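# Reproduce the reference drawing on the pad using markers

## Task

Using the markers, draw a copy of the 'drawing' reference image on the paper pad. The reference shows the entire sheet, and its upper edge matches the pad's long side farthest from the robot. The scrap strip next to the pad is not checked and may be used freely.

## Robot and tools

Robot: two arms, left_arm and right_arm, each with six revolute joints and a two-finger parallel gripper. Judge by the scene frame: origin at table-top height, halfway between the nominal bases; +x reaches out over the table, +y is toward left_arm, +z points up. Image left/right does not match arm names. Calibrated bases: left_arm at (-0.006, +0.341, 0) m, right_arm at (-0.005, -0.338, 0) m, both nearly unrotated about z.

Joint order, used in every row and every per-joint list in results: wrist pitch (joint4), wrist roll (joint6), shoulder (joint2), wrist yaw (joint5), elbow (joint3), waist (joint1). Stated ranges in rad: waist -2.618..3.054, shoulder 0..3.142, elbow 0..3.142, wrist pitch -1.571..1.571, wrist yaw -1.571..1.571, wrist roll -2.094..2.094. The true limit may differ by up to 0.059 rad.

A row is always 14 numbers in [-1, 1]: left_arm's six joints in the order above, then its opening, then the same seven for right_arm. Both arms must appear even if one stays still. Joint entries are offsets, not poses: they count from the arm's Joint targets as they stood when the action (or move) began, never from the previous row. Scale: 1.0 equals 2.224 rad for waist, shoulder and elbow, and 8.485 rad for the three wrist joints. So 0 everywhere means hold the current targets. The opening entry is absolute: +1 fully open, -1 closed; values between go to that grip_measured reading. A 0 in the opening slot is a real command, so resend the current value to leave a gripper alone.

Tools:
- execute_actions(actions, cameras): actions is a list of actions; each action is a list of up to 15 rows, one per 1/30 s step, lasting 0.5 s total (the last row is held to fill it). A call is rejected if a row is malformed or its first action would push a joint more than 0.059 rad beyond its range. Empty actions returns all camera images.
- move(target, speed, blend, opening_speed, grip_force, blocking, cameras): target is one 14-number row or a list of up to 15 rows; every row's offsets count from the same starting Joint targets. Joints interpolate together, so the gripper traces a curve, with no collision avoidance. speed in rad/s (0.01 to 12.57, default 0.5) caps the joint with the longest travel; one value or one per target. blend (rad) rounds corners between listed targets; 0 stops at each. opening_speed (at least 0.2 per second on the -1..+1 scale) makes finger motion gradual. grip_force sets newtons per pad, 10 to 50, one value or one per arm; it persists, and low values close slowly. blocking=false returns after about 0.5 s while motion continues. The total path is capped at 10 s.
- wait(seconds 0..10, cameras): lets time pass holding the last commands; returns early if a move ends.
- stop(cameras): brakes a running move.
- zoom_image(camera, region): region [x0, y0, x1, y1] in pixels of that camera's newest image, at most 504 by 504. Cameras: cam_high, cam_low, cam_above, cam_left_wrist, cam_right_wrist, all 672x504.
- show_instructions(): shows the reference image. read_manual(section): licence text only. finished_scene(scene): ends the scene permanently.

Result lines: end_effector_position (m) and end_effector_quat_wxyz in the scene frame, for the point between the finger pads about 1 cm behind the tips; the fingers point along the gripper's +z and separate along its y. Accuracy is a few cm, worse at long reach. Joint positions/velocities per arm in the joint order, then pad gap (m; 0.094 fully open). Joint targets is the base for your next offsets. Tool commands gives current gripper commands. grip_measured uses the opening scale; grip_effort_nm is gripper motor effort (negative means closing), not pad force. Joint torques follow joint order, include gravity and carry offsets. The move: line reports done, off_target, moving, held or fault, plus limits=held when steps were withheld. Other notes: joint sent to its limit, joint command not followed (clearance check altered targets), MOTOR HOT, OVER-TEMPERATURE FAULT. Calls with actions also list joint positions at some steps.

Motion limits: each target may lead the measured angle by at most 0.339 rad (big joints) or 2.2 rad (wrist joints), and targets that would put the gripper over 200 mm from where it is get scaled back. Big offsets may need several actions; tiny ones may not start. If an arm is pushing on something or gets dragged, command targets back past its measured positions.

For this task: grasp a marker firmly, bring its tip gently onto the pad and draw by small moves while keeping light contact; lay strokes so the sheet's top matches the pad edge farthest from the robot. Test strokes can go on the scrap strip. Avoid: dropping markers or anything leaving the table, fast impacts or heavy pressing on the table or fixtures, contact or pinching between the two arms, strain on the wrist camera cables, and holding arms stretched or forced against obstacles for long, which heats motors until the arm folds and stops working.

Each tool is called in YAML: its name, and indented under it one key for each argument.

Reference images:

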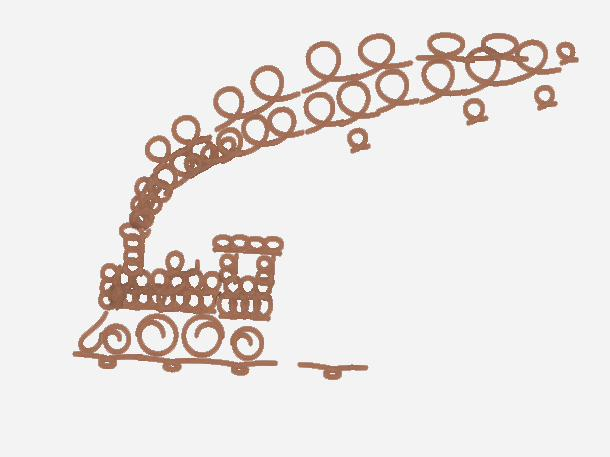

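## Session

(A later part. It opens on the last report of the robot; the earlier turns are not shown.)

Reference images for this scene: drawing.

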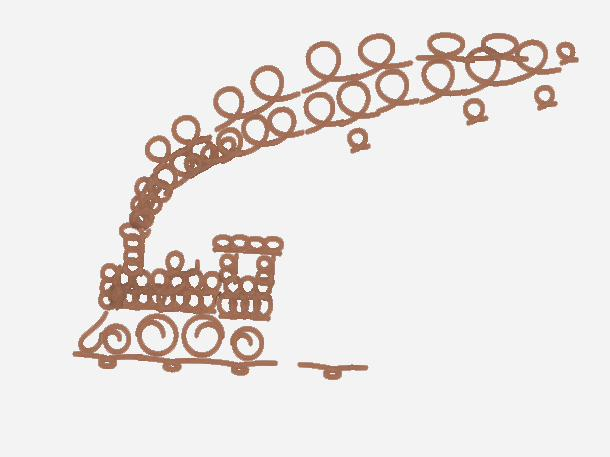

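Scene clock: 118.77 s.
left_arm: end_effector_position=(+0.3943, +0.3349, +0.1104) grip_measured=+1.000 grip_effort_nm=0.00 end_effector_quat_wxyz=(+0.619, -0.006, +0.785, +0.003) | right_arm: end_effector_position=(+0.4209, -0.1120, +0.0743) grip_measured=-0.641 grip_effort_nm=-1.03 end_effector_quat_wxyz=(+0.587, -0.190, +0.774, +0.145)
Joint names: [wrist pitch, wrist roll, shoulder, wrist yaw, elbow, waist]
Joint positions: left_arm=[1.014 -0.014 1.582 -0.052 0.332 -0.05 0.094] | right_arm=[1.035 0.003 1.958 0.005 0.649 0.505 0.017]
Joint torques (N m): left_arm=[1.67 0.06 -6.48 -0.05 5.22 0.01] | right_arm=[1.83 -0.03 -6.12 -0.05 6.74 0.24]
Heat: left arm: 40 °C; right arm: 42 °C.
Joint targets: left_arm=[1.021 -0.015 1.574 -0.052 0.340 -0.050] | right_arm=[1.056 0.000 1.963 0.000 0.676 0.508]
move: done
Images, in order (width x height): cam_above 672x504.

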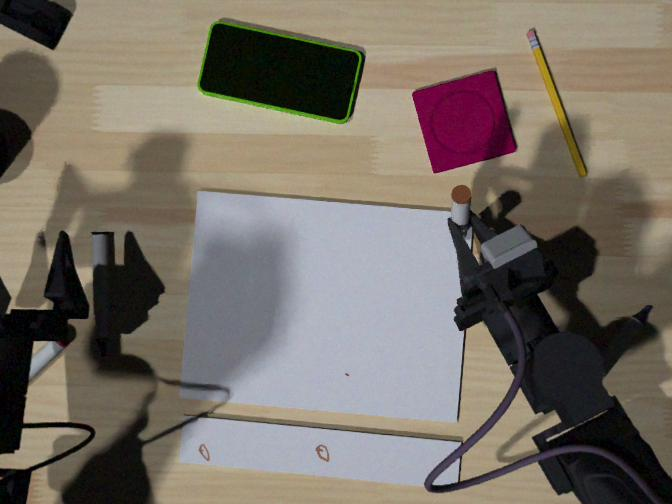

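zoom_image:
  camera: "cam_above"
  region: [332, 362, 362, 384]

Scaled by 16.800 from the camera's 672x504 image, which has a finer 960x720 frame.

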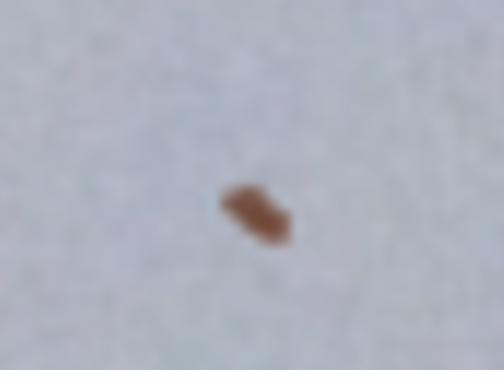

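move:
  target:
    - [0,0,0,0,0,0,1,0,0,-0.03795,0,-0.02212,0,-0.9]
    - [0,0,0,0,0,0,1,0,0,0.09627,0,0.15782,0.25054,-0.9]
  speed: [0.3,0.3]
  blend: [0.005,0]
  cameras: ["cam_above","cam_low"]

zoom_image:
  camera: "cam_above"
  region: [446, 212, 476, 234]

Scene clock: 123.63 s.
left_arm: end_effector_position=(+0.3943, +0.3349, +0.1104) grip_measured=+1.000 grip_effort_nm=0.00 end_effector_quat_wxyz=(+0.619, -0.006, +0.785, +0.003) | right_arm: end_effector_position=(+0.2751, +0.1550, +0.0990) grip_measured=-0.641 grip_effort_nm=-1.03 end_effector_quat_wxyz=(+0.568, -0.377, +0.653, +0.330)
Joint names: [wrist pitch, wrist roll, shoulder, wrist yaw, elbow, waist]
Joint positions: left_arm=[1.014 -0.014 1.582 -0.052 0.332 -0.05 0.094] | right_arm=[1.039 0.003 2.172 0.003 0.996 1.07 0.017]
Joint torques (N m): left_arm=[1.64 0.02 -6.34 -0.07 5.19 -0.09] | right_arm=[1.81 -0.03 -8.09 -0.02 7.71 -0.47]
Heat: left arm: 40 °C; right arm: 42 °C.
Joint targets: left_arm=[1.021 -0.015 1.574 -0.052 0.340 -0.050] | right_arm=[1.056 0.000 2.178 0.000 1.027 1.065]
move: done
Images, in order (width x height): cam_low 672x504, cam_above 672x504.

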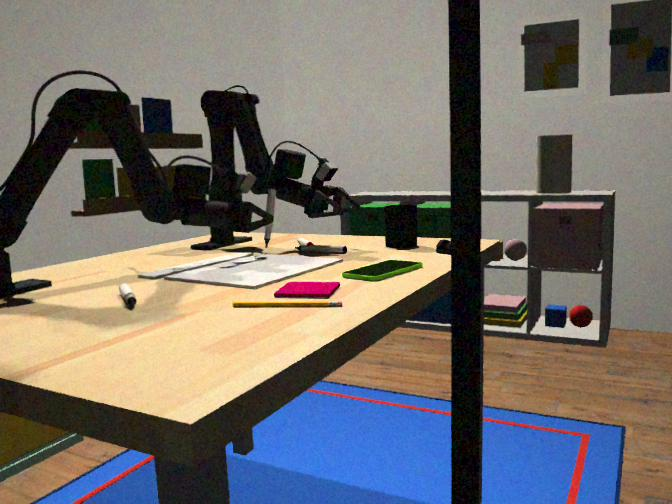

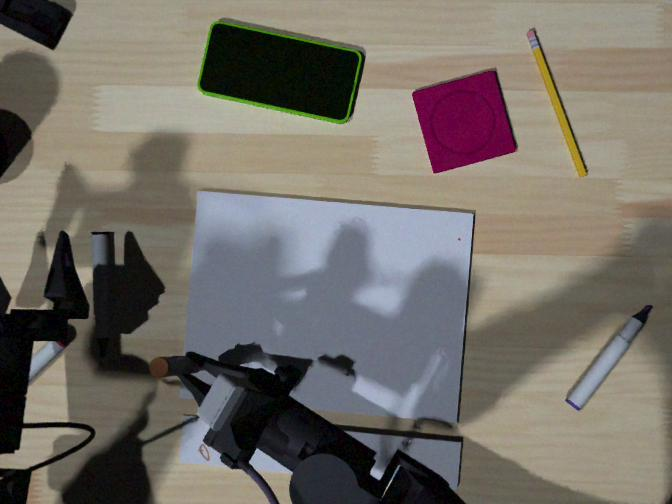

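Scaled by 16.800 from the camera's 672x504 image, which has a finer 960x720 frame.

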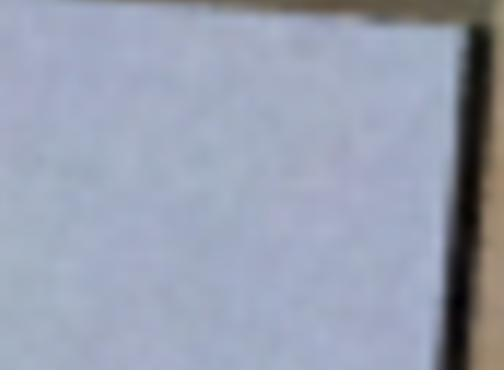

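zoom_image:
  camera: "cam_above"
  region: [446, 228, 476, 250]

Scaled by 16.800 from the camera's 672x504 image, which has a finer 960x720 frame.

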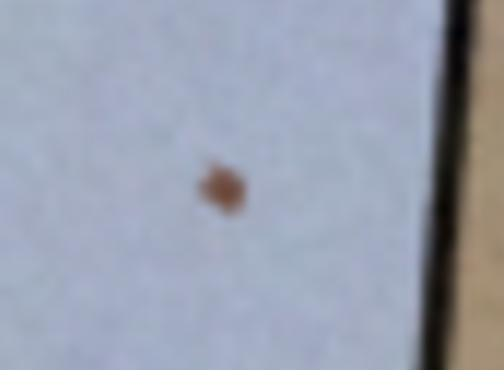

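move:
  target:
    - [0,0,0,0,0,0,1,0.00118,0,0,0,0,-0.00553,-0.9]
    - [0,0,0,0,0,0,1,0.00118,0,0.02154,0,0.00247,-0.00553,-0.9]
  speed: [0.1,0.05]
  blend: [0,0]
  cameras: []

Scene clock: 128.97 s.
left_arm: end_effector_position=(+0.3943, +0.3349, +0.1104) grip_measured=+1.000 grip_effort_nm=0.00 end_effector_quat_wxyz=(+0.619, -0.006, +0.785, +0.003) | right_arm: end_effector_position=(+0.2796, +0.1529, +0.0771) grip_measured=-0.641 grip_effort_nm=-1.03 end_effector_quat_wxyz=(+0.557, -0.380, +0.665, +0.321)
Joint names: [wrist pitch, wrist roll, shoulder, wrist yaw, elbow, waist]
Joint positions: left_arm=[1.014 -0.014 1.582 -0.052 0.332 -0.05 0.094] | right_arm=[1.041 0.003 2.218 0.003 1.004 1.061 0.017]
Joint torques (N m): left_arm=[1.67 0.03 -6.35 -0.06 5.26 -0.1] | right_arm=[1.89 -0.03 -8.08 -0.03 7.38 -0.7]
Heat: left arm: 41 °C; right arm: 42 °C.
Joint targets: left_arm=[1.021 -0.015 1.574 -0.052 0.340 -0.050] | right_arm=[1.066 0.000 2.226 0.000 1.033 1.053]
move: done
No camera images: "cameras" was empty.

move:
  target:
    - [0,0,0,0,0,0,1,0.00024,0,-0.03984,0,-0.02064,0,-0.9]
    - [0,0,0,0,0,0,1,0.00024,0,-0.00112,0,0.02041,-0.08287,-0.9]
    - [0,0,0,0,0,0,1,0.00024,0,0.01862,0,0.02675,-0.08287,-0.9]
  speed: [0.3,0.2,0.05]
  blend: [0.005,0,0]
  cameras: ["cam_above"]

zoom_image:
  camera: "cam_above"
  region: [202, 343, 232, 365]

Scene clock: 132.83 s.
left_arm: end_effector_position=(+0.3943, +0.3349, +0.1104) grip_measured=+1.000 grip_effort_nm=0.00 end_effector_quat_wxyz=(+0.619, -0.006, +0.785, +0.003) | right_arm: end_effector_position=(+0.3767, +0.0990, +0.0776) grip_measured=-0.641 grip_effort_nm=-1.03 end_effector_quat_wxyz=(+0.593, -0.312, +0.692, +0.269)
Joint names: [wrist pitch, wrist roll, shoulder, wrist yaw, elbow, waist]
Joint positions: left_arm=[1.014 -0.014 1.582 -0.052 0.332 -0.05 0.094] | right_arm=[1.048 0.003 2.261 0.003 1.061 0.869 0.017]
Joint torques (N m): left_arm=[1.69 0.03 -6.45 -0.02 5.14 -0.12] | right_arm=[1.84 -0.03 -8.47 -0.02 7.68 -0.03]
Heat: left arm: 41 °C; right arm: 42 °C.
Joint targets: left_arm=[1.021 -0.015 1.574 -0.052 0.340 -0.050] | right_arm=[1.068 0.000 2.267 0.000 1.092 0.869]
move: done
Images, in order (width x height): cam_above 672x504.

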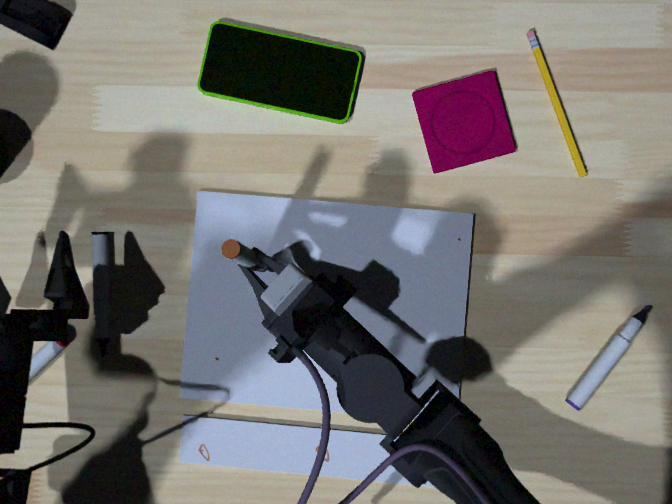

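Scaled by 16.800 from the camera's 672x504 image, which has a finer 960x720 frame.

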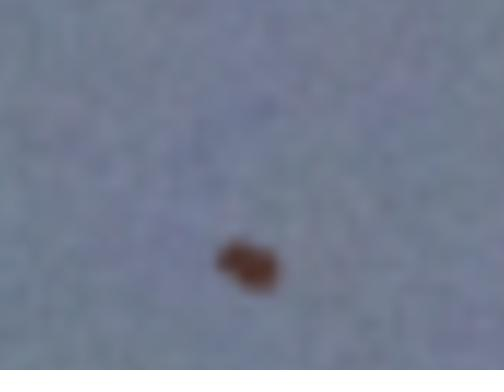

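move:
  target:
    - [0,0,0,0,0,0,1,0,0,-0.04096,0,-0.0237,0,-0.9]
    - [0,0,0,0,0,0,1,0,0,-0.04996,0,-0.0237,-0.20234,-0.9]
  speed: [0.3,0.4]
  blend: [0.005,0]
  cameras: ["cam_above"]

zoom_image:
  camera: "cam_above"
  region: [248, 258, 278, 280]

zoom_image:
  camera: "cam_above"
  region: [202, 343, 232, 365]

zoom_image:
  camera: "cam_above"
  region: [332, 362, 362, 384]

zoom_image:
  camera: "cam_above"
  region: [302, 438, 332, 460]

zoom_image:
  camera: "cam_above"
  region: [188, 438, 218, 460]

Scene clock: 136.20 s.
left_arm: end_effector_position=(+0.3943, +0.3349, +0.1104) grip_measured=+1.000 grip_effort_nm=0.00 end_effector_quat_wxyz=(+0.619, -0.006, +0.785, +0.003) | right_arm: end_effector_position=(+0.5288, -0.1151, +0.1068) grip_measured=-0.641 grip_effort_nm=-1.03 end_effector_quat_wxyz=(+0.657, -0.143, +0.729, +0.131)
Joint names: [wrist pitch, wrist roll, shoulder, wrist yaw, elbow, waist]
Joint positions: left_arm=[1.014 -0.014 1.582 -0.052 0.332 -0.05 0.094] | right_arm=[1.048 0.003 2.198 0.006 1.046 0.412 0.017]
Joint torques (N m): left_arm=[1.7 0.04 -6.27 -0.04 5.3 -0.14] | right_arm=[1.84 -0.03 -11.95 -0.06 4.46 0.53]
Heat: left arm: 41 °C; right arm: 42 °C.
Joint targets: left_arm=[1.021 -0.015 1.574 -0.052 0.340 -0.050] | right_arm=[1.068 0.000 2.156 -0.001 1.039 0.419]
move: off_target (right_arm); right_arm: the shoulder is farthest, 0.042 rad from its target
Images, in order (width x height): cam_above 672x504.

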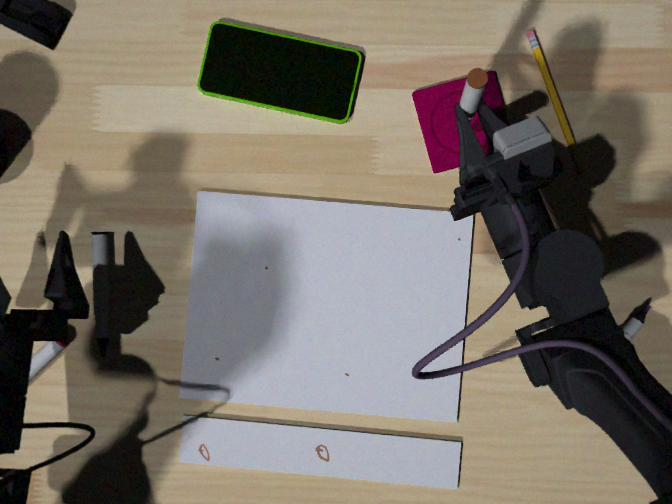

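Scaled by 16.800 from the camera's 672x504 image, which has a finer 960x720 frame.

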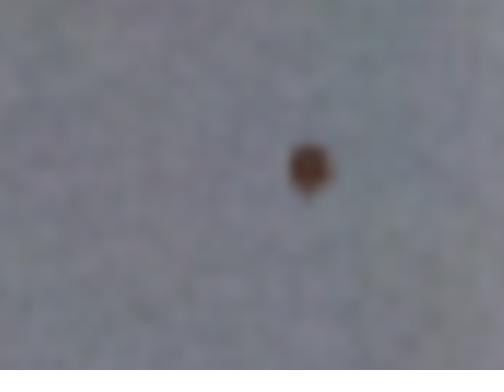

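Scaled by 16.800 from the camera's 672x504 image, which has a finer 960x720 frame.

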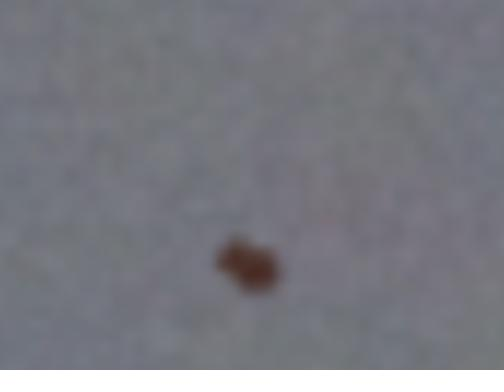

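Scaled by 16.800 from the camera's 672x504 image, which has a finer 960x720 frame.

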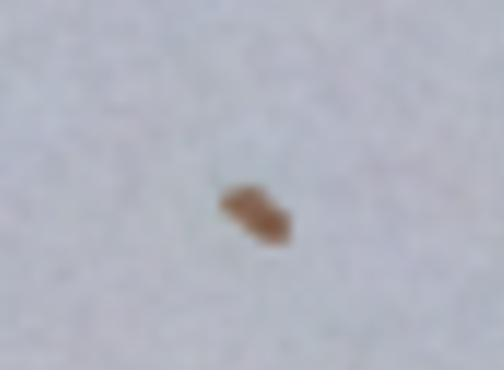

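Scaled by 16.800 from the camera's 672x504 image, which has a finer 960x720 frame.

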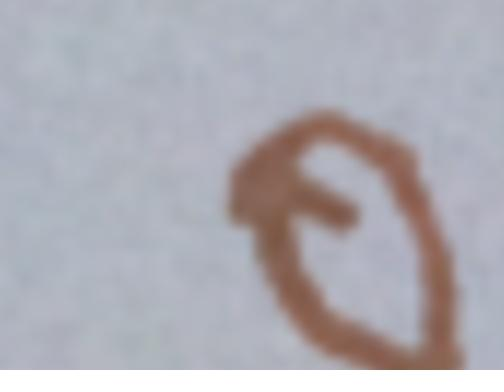

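Scaled by 16.800 from the camera's 672x504 image, which has a finer 960x720 frame.

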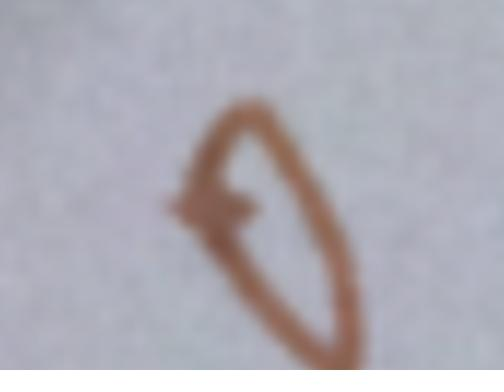

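show_instructions:

Reference images for this scene: drawing.

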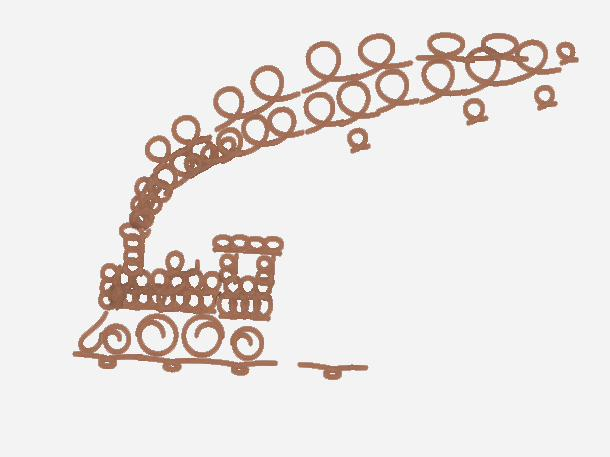

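move:
  target:
    - [0,0,0,0,0,0,1,-0.00536,0,0,0,0,0,-0.9]
    - [0,0,0,0,0,0,1,0.00059,0,-0.116014,0,-0.18235,0.251045,-0.9]
    - [0,0,0,0,0,0,1,0.00059,0,-0.099464,0,-0.16657,0.251045,-0.9]
    - [0,0,0,0,0,0,1,0.00059,0,-0.083714,0,-0.16197,0.251045,-0.9]
  speed: [0.2,0.3,0.3,0.05]
  blend: [0,0,0.002,0]
  cameras: []

Scene clock: 150.67 s.
left_arm: end_effector_position=(+0.3943, +0.3349, +0.1104) grip_measured=+1.000 grip_effort_nm=0.00 end_effector_quat_wxyz=(+0.619, -0.006, +0.785, +0.003) | right_arm: end_effector_position=(+0.2716, +0.0581, +0.0745) grip_measured=-0.641 grip_effort_nm=-1.03 end_effector_quat_wxyz=(+0.538, -0.366, +0.706, +0.280)
Joint names: [wrist pitch, wrist roll, shoulder, wrist yaw, elbow, waist]
Joint positions: left_arm=[1.014 -0.014 1.582 -0.052 0.332 -0.05 0.094] | right_arm=[1.044 0.002 1.964 0.003 0.652 0.977 0.017]
Joint torques (N m): left_arm=[1.68 0.03 -6.3 -0.05 5.11 -0.09] | right_arm=[1.92 -0.03 -6.15 -0.03 6.72 -0.05]
Heat: left arm: 41 °C; right arm: 42 °C.
Joint targets: left_arm=[1.021 -0.015 1.574 -0.052 0.340 -0.050] | right_arm=[1.073 0.000 1.969 -0.001 0.679 0.977]
move: done
No camera images: "cameras" was empty.

move:
  target:
    - [0,0,0,0,0,0,1,0,0,0,0,0,-0.005847,-0.9]
    - [0,0,0,0,0,0,1,0,0,0,0,0,0,-0.9]
    - [0,0,0,0,0,0,1,0,0,0.042146,0,0.056225,0.016902,-0.9]
    - [0,0,0,0,0,0,1,0,0,0.082582,0,0.112825,0.029371,-0.9]
    - [0,0,0,0,0,0,1,0,0,0.114755,0,0.158731,0.038737,-0.9]
  speed: [0.05,0.5,0.1,0.1,0.1]
  blend: [0.0005,0.001,0.003,0.003,0]
  cameras: []

Scene clock: 155.57 s.
left_arm: end_effector_position=(+0.3943, +0.3349, +0.1104) grip_measured=+1.000 grip_effort_nm=0.00 end_effector_quat_wxyz=(+0.619, -0.006, +0.785, +0.003) | right_arm: end_effector_position=(+0.2817, +0.1515, +0.0775) grip_measured=-0.641 grip_effort_nm=-1.03 end_effector_quat_wxyz=(+0.559, -0.379, +0.665, +0.320)
Joint names: [wrist pitch, wrist roll, shoulder, wrist yaw, elbow, waist]
Joint positions: left_arm=[1.014 -0.014 1.582 -0.052 0.332 -0.05 0.094] | right_arm=[1.044 0.002 2.218 0.003 1.003 1.057 0.017]
Joint torques (N m): left_arm=[1.67 0.02 -6.26 -0.06 5.18 -0.09] | right_arm=[1.93 -0.03 -8.14 -0.03 7.43 0.5]
Heat: left arm: 41 °C; right arm: 42 °C.
Joint targets: left_arm=[1.021 -0.015 1.574 -0.052 0.340 -0.050] | right_arm=[1.073 0.000 2.225 -0.001 1.032 1.063]
move: done
No camera images: "cameras" was empty.

move:
  target:
    - [0,0,0,0,0,0,1,0,0,-0.0334,0,-0.0212,0,-0.9]
    - [0,0,0,0,0,0,1,0,0,-0.0434,0,-0.0262,-0.2,-0.9]
  speed: [0.3,0.4]
  blend: [0.005,0]
  cameras: ["cam_above"]

zoom_image:
  camera: "cam_above"
  region: [200, 330, 330, 400]

Scene clock: 157.93 s.
left_arm: end_effector_position=(+0.3943, +0.3349, +0.1104) grip_measured=+1.000 grip_effort_nm=0.00 end_effector_quat_wxyz=(+0.619, -0.006, +0.785, +0.003) | right_arm: end_effector_position=(+0.4618, -0.0220, +0.0963) grip_measured=-0.641 grip_effort_nm=-1.03 end_effector_quat_wxyz=(+0.627, -0.219, +0.723, +0.191)
Joint names: [wrist pitch, wrist roll, shoulder, wrist yaw, elbow, waist]
Joint positions: left_arm=[1.014 -0.014 1.582 -0.052 0.332 -0.05 0.094] | right_arm=[1.046 0.002 2.169 0.006 0.981 0.612 0.017]
Joint torques (N m): left_arm=[1.68 0.06 -6.32 -0.05 5.29 0.08] | right_arm=[1.91 -0.03 -11.54 -0.06 4.23 0.39]
Heat: left arm: 41 °C; right arm: 42 °C.
Joint targets: left_arm=[1.021 -0.015 1.574 -0.052 0.340 -0.050] | right_arm=[1.073 0.000 2.128 0.000 0.974 0.618]
move: off_target (right_arm); right_arm: the shoulder is farthest, 0.041 rad from its target
Images, in order (width x height): cam_above 672x504.

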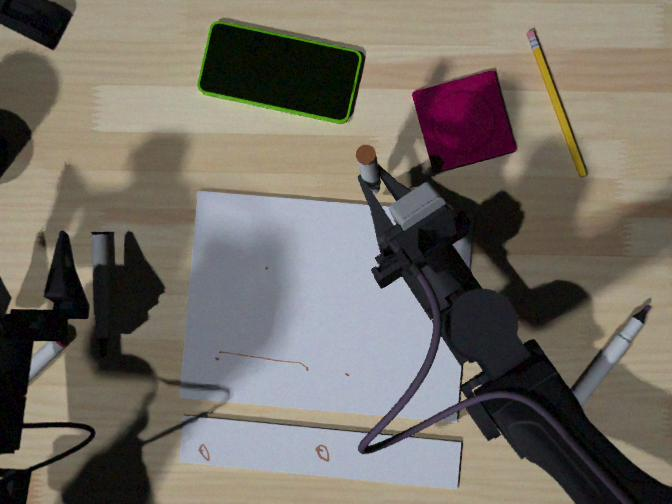

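Scaled by 3.877 from the camera's 672x504 image, which has a finer 960x720 frame.

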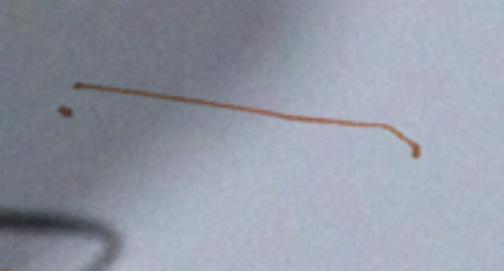

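zoom_image:
  camera: "cam_above"
  region: [210, 345, 250, 375]

zoom_image:
  camera: "cam_above"
  region: [275, 350, 315, 380]

zoom_image:
  camera: "cam_above"
  region: [300, 440, 340, 470]

Scaled by 12.600 from the camera's 672x504 image, which has a finer 960x720 frame.

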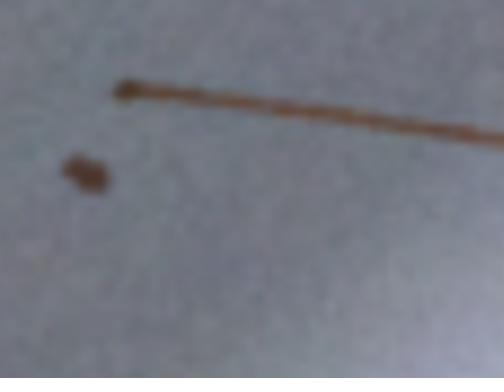

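Scaled by 12.600 from the camera's 672x504 image, which has a finer 960x720 frame.

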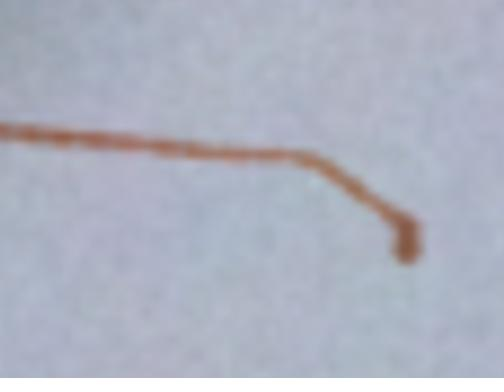

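Scaled by 12.600 from the camera's 672x504 image, which has a finer 960x720 frame.

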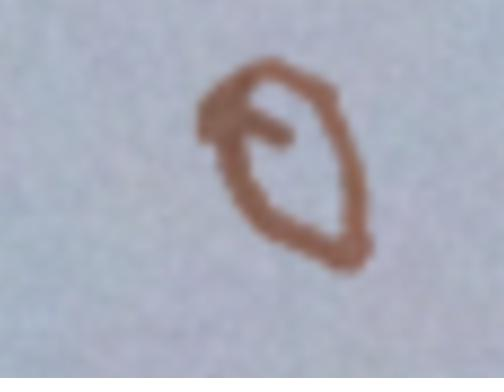

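zoom_image:
  camera: "cam_above"
  region: [347, 138, 387, 168]

move:
  target: [0,0,0,0,0,0,1,0,0,0,0,0,-0.018,-0.9]
  speed: 0.08
  cameras: []

move:
  target: [0,0,0,0,0,0,1,0,0,0,0,0,0.018,-0.9]
  speed: 0.08
  cameras: ["cam_above"]

zoom_image:
  camera: "cam_above"
  region: [347, 138, 387, 168]

move:
  target: [0,0,0,0,0,0,1,0,0,0,0,0,0.018,-0.9]
  speed: 0.08
  cameras: []

move:
  target: [0,0,0,0,0,0,1,0,0,0,0,0,-0.018,-0.9]
  speed: 0.08
  cameras: ["cam_above"]

zoom_image:
  camera: "cam_above"
  region: [347, 138, 387, 168]

Scaled by 12.600 from the camera's 672x504 image, which has a finer 960x720 frame.

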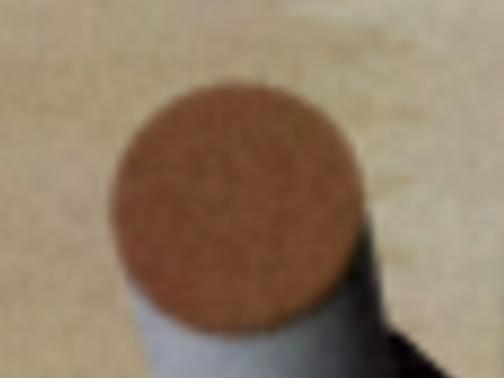

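Scene clock: 162.33 s.
left_arm: end_effector_position=(+0.3943, +0.3349, +0.1104) grip_measured=+1.000 grip_effort_nm=0.00 end_effector_quat_wxyz=(+0.619, -0.006, +0.785, +0.003) | right_arm: end_effector_position=(+0.4715, -0.0368, +0.0963) grip_measured=-0.641 grip_effort_nm=-1.03 end_effector_quat_wxyz=(+0.630, -0.208, +0.726, +0.181)
Joint names: [wrist pitch, wrist roll, shoulder, wrist yaw, elbow, waist]
Joint positions: left_arm=[1.014 -0.014 1.582 -0.052 0.332 -0.05 0.094] | right_arm=[1.046 0.002 2.169 0.006 0.981 0.581 0.017]
Joint torques (N m): left_arm=[1.68 0.07 -6.39 -0.06 5.27 -0.06] | right_arm=[1.91 -0.03 -11.54 -0.06 4.23 -0.25]
Heat: left arm: 41 °C; right arm: 42 °C.
Joint targets: left_arm=[1.021 -0.015 1.574 -0.052 0.340 -0.050] | right_arm=[1.073 0.000 2.128 0.000 0.974 0.578]
move: off_target (right_arm); right_arm: the shoulder is farthest, 0.041 rad from its target
No camera images: "cameras" was empty.

Scene clock: 163.27 s.
left_arm: end_effector_position=(+0.3943, +0.3349, +0.1104) grip_measured=+1.000 grip_effort_nm=0.00 end_effector_quat_wxyz=(+0.619, -0.006, +0.785, +0.003) | right_arm: end_effector_position=(+0.4608, -0.0206, +0.0963) grip_measured=-0.641 grip_effort_nm=-1.03 end_effector_quat_wxyz=(+0.626, -0.220, +0.723, +0.192)
Joint names: [wrist pitch, wrist roll, shoulder, wrist yaw, elbow, waist]
Joint positions: left_arm=[1.014 -0.014 1.582 -0.052 0.332 -0.05 0.094] | right_arm=[1.046 0.002 2.169 0.006 0.981 0.615 0.017]
Joint torques (N m): left_arm=[1.68 0.02 -6.37 -0.04 5.34 0.06] | right_arm=[1.91 -0.03 -11.54 -0.06 4.23 0.29]
Heat: left arm: 41 °C; right arm: 42 °C.
Joint targets: left_arm=[1.021 -0.015 1.574 -0.052 0.340 -0.050] | right_arm=[1.073 0.000 2.128 0.000 0.974 0.618]
move: off_target (right_arm); right_arm: the shoulder is farthest, 0.041 rad from its target
Images, in order (width x height): cam_above 672x504.

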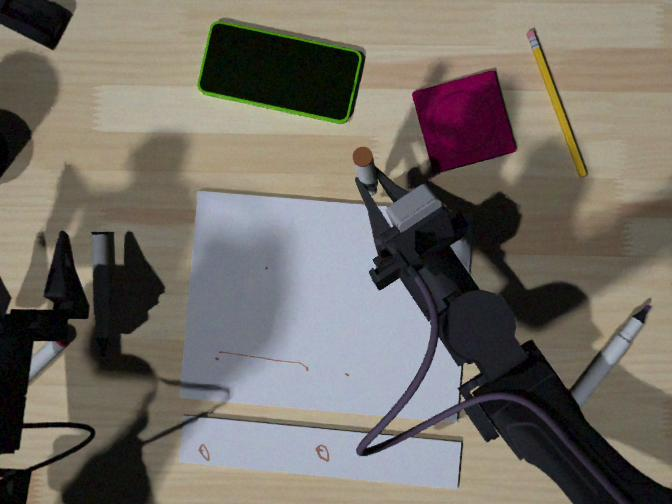

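Scaled by 12.600 from the camera's 672x504 image, which has a finer 960x720 frame.

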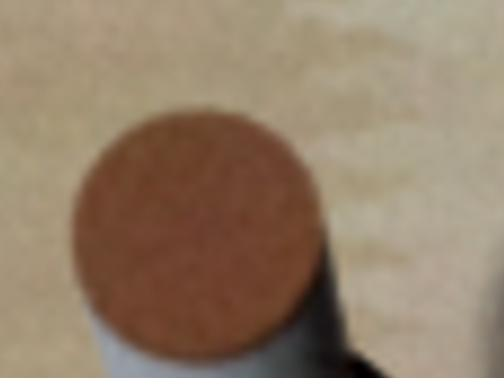

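Scene clock: 164.20 s.
left_arm: end_effector_position=(+0.3943, +0.3349, +0.1104) grip_measured=+1.000 grip_effort_nm=0.00 end_effector_quat_wxyz=(+0.619, -0.006, +0.785, +0.003) | right_arm: end_effector_position=(+0.4477, -0.0022, +0.0963) grip_measured=-0.641 grip_effort_nm=-1.03 end_effector_quat_wxyz=(+0.622, -0.235, +0.718, +0.204)
Joint names: [wrist pitch, wrist roll, shoulder, wrist yaw, elbow, waist]
Joint positions: left_arm=[1.014 -0.014 1.582 -0.052 0.332 -0.05 0.094] | right_arm=[1.046 0.002 2.169 0.006 0.981 0.655 0.017]
Joint torques (N m): left_arm=[1.67 0.06 -6.48 -0.02 5.24 -0.1] | right_arm=[1.9 -0.03 -11.54 -0.05 4.25 0.18]
Heat: left arm: 41 °C; right arm: 42 °C.
Joint targets: left_arm=[1.021 -0.015 1.574 -0.052 0.340 -0.050] | right_arm=[1.073 0.000 2.128 0.000 0.974 0.658]
move: off_target (right_arm); right_arm: the shoulder is farthest, 0.041 rad from its target
No camera images: "cameras" was empty.

Scene clock: 165.13 s.
left_arm: end_effector_position=(+0.3943, +0.3349, +0.1104) grip_measured=+1.000 grip_effort_nm=0.00 end_effector_quat_wxyz=(+0.619, -0.006, +0.785, +0.003) | right_arm: end_effector_position=(+0.4589, -0.0177, +0.0963) grip_measured=-0.641 grip_effort_nm=-1.03 end_effector_quat_wxyz=(+0.626, -0.222, +0.722, +0.194)
Joint names: [wrist pitch, wrist roll, shoulder, wrist yaw, elbow, waist]
Joint positions: left_arm=[1.014 -0.014 1.582 -0.052 0.332 -0.05 0.094] | right_arm=[1.046 0.002 2.169 0.006 0.981 0.621 0.017]
Joint torques (N m): left_arm=[1.65 0.05 -6.43 -0.04 5.16 -0.05] | right_arm=[1.9 -0.03 -11.54 -0.06 4.25 -0.27]
Heat: left arm: 41 °C; right arm: 42 °C.
Joint targets: left_arm=[1.021 -0.015 1.574 -0.052 0.340 -0.050] | right_arm=[1.073 0.000 2.128 0.000 0.974 0.618]
move: off_target (right_arm); right_arm: the shoulder is farthest, 0.041 rad from its target
Images, in order (width x height): cam_above 672x504.

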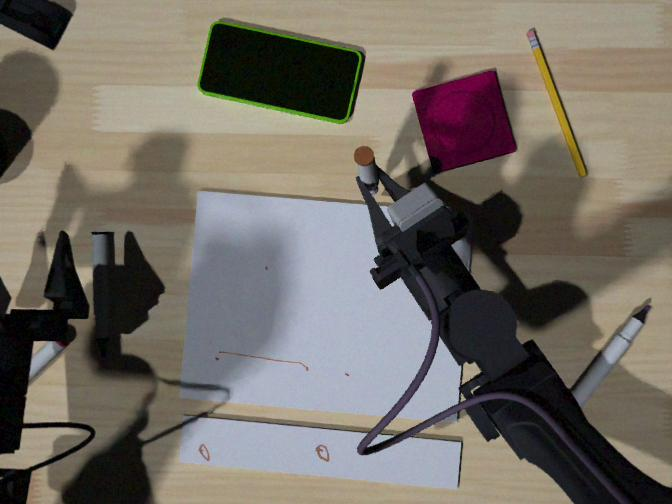

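Scaled by 12.600 from the camera's 672x504 image, which has a finer 960x720 frame.

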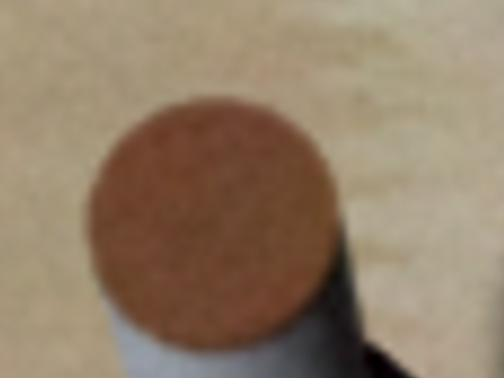

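zoom_image:
  camera: "cam_above"
  region: [350, 140, 450, 240]

move:
  target: [0,0,0,0,0,0,1,0,0,0,0,0,-0.018,-0.9]
  speed: 0.08
  cameras: []

move:
  target: [0,0,0,0,0,0,1,0,0,0,0,0,0.018,-0.9]
  speed: 0.08
  cameras: ["cam_above"]

zoom_image:
  camera: "cam_above"
  region: [350, 140, 450, 240]

wait:
  seconds: 1
  cameras: ["cam_above"]

zoom_image:
  camera: "cam_above"
  region: [350, 140, 450, 240]

Scaled by 5.040 from the camera's 672x504 image, which has a finer 960x720 frame.

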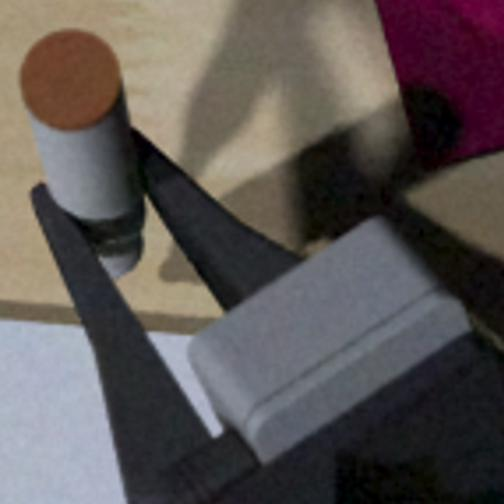

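Scene clock: 167.53 s.
left_arm: end_effector_position=(+0.3943, +0.3349, +0.1104) grip_measured=+1.000 grip_effort_nm=0.00 end_effector_quat_wxyz=(+0.619, -0.006, +0.785, +0.003) | right_arm: end_effector_position=(+0.4715, -0.0368, +0.0963) grip_measured=-0.641 grip_effort_nm=-1.03 end_effector_quat_wxyz=(+0.630, -0.208, +0.726, +0.181)
Joint names: [wrist pitch, wrist roll, shoulder, wrist yaw, elbow, waist]
Joint positions: left_arm=[1.014 -0.014 1.582 -0.052 0.332 -0.05 0.094] | right_arm=[1.046 0.002 2.169 0.006 0.981 0.581 0.017]
Joint torques (N m): left_arm=[1.66 0.06 -6.42 -0.03 5.31 -0.06] | right_arm=[1.91 -0.03 -11.54 -0.05 4.25 -0.24]
Heat: left arm: 42 °C; right arm: 42 °C.
Joint targets: left_arm=[1.021 -0.015 1.574 -0.052 0.340 -0.050] | right_arm=[1.073 0.000 2.128 0.000 0.974 0.578]
move: off_target (right_arm); right_arm: the shoulder is farthest, 0.041 rad from its target
No camera images: "cameras" was empty.

Scene clock: 168.47 s.
left_arm: end_effector_position=(+0.3943, +0.3349, +0.1104) grip_measured=+1.000 grip_effort_nm=0.00 end_effector_quat_wxyz=(+0.619, -0.006, +0.785, +0.003) | right_arm: end_effector_position=(+0.4608, -0.0206, +0.0963) grip_measured=-0.641 grip_effort_nm=-1.03 end_effector_quat_wxyz=(+0.626, -0.220, +0.723, +0.192)
Joint names: [wrist pitch, wrist roll, shoulder, wrist yaw, elbow, waist]
Joint positions: left_arm=[1.014 -0.014 1.582 -0.052 0.332 -0.05 0.094] | right_arm=[1.046 0.002 2.169 0.006 0.981 0.615 0.017]
Joint torques (N m): left_arm=[1.65 0.05 -6.37 -0.06 5.15 -0.05] | right_arm=[1.9 -0.02 -11.54 -0.06 4.22 0.29]
Heat: left arm: 42 °C; right arm: 42 °C.
Joint targets: left_arm=[1.021 -0.015 1.574 -0.052 0.340 -0.050] | right_arm=[1.073 0.000 2.128 0.000 0.974 0.618]
move: off_target (right_arm); right_arm: the shoulder is farthest, 0.041 rad from its target
Images, in order (width x height): cam_above 672x504.

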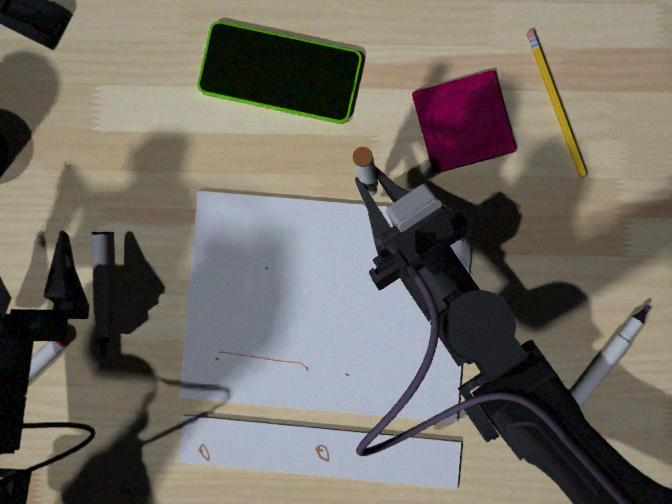

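Scaled by 5.040 from the camera's 672x504 image, which has a finer 960x720 frame.

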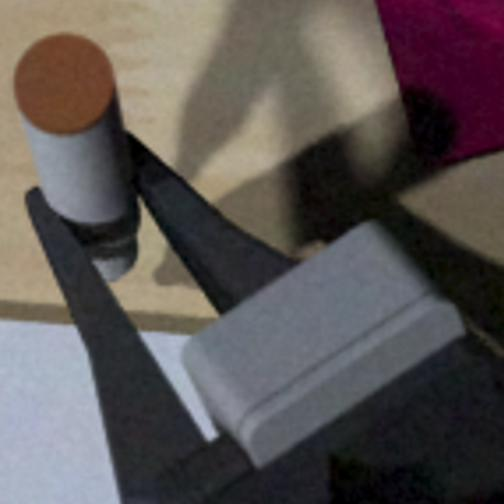

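Scene clock: 169.47 s.
left_arm: end_effector_position=(+0.3943, +0.3349, +0.1104) grip_measured=+1.000 grip_effort_nm=0.00 end_effector_quat_wxyz=(+0.619, -0.006, +0.785, +0.003) | right_arm: end_effector_position=(+0.4608, -0.0206, +0.0963) grip_measured=-0.641 grip_effort_nm=-1.03 end_effector_quat_wxyz=(+0.626, -0.220, +0.723, +0.192)
Joint names: [wrist pitch, wrist roll, shoulder, wrist yaw, elbow, waist]
Joint positions: left_arm=[1.014 -0.014 1.582 -0.052 0.332 -0.05 0.094] | right_arm=[1.046 0.002 2.169 0.006 0.981 0.615 0.017]
Joint torques (N m): left_arm=[1.69 0.02 -6.38 -0.07 5.15 -0.08] | right_arm=[1.91 -0.03 -11.54 -0.06 4.25 0.27]
Heat: left arm: 42 °C; right arm: 42 °C.
Joint targets: left_arm=[1.021 -0.015 1.574 -0.052 0.340 -0.050] | right_arm=[1.073 0.000 2.128 0.000 0.974 0.618]
Tool commands: left_gripper/opening=+1.0 right_gripper/opening=-0.9
wait: 1.00 s; at rest by 0.17 s
Images, in order (width x height): cam_above 672x504.

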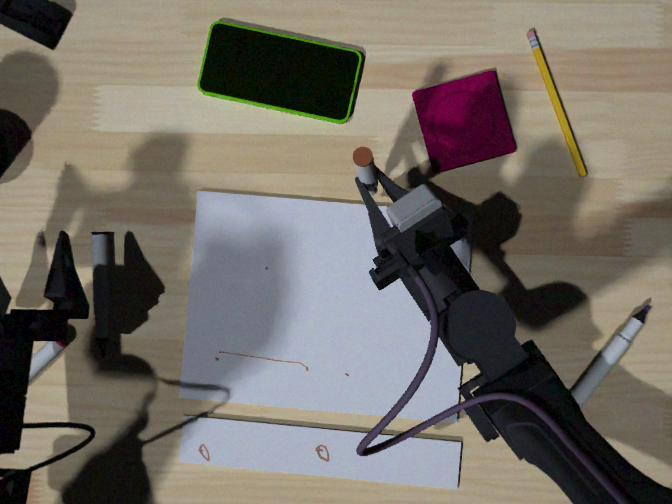

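Scaled by 5.040 from the camera's 672x504 image, which has a finer 960x720 frame.

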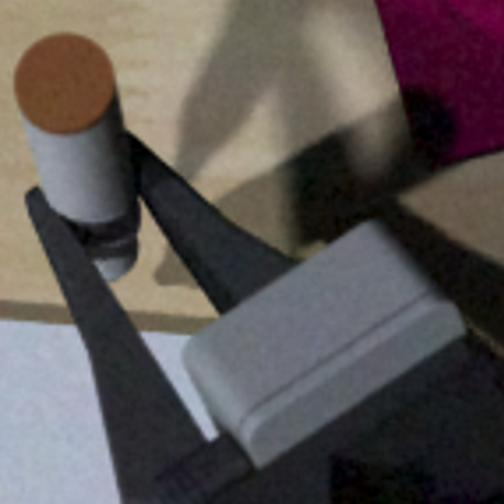

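wait:
  seconds: 0.1
  cameras: ["cam_right_wrist"]

Scene clock: 170.83 s.
left_arm: end_effector_position=(+0.3943, +0.3349, +0.1104) grip_measured=+1.000 grip_effort_nm=0.00 end_effector_quat_wxyz=(+0.619, -0.006, +0.785, +0.003) | right_arm: end_effector_position=(+0.4608, -0.0206, +0.0963) grip_measured=-0.641 grip_effort_nm=-1.03 end_effector_quat_wxyz=(+0.626, -0.220, +0.723, +0.192)
Joint names: [wrist pitch, wrist roll, shoulder, wrist yaw, elbow, waist]
Joint positions: left_arm=[1.014 -0.014 1.582 -0.052 0.332 -0.05 0.094] | right_arm=[1.046 0.002 2.169 0.006 0.981 0.615 0.017]
Joint torques (N m): left_arm=[1.7 0.07 -6.48 -0.04 5.16 0.02] | right_arm=[1.91 -0.03 -11.54 -0.05 4.23 0.27]
Heat: left arm: 42 °C; right arm: 42 °C.
Joint targets: left_arm=[1.021 -0.015 1.574 -0.052 0.340 -0.050] | right_arm=[1.073 0.000 2.128 0.000 0.974 0.618]
Tool commands: left_gripper/opening=+1.0 right_gripper/opening=-0.9
wait: 0.10 s; at rest from the start
Images, in order (width x height): cam_right_wrist 672x504.

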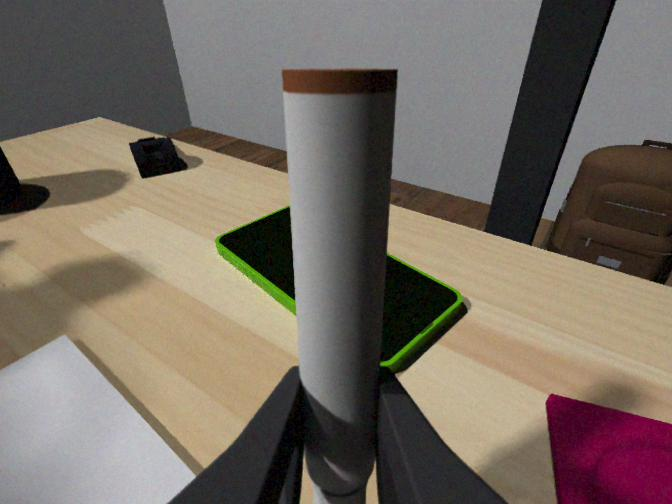

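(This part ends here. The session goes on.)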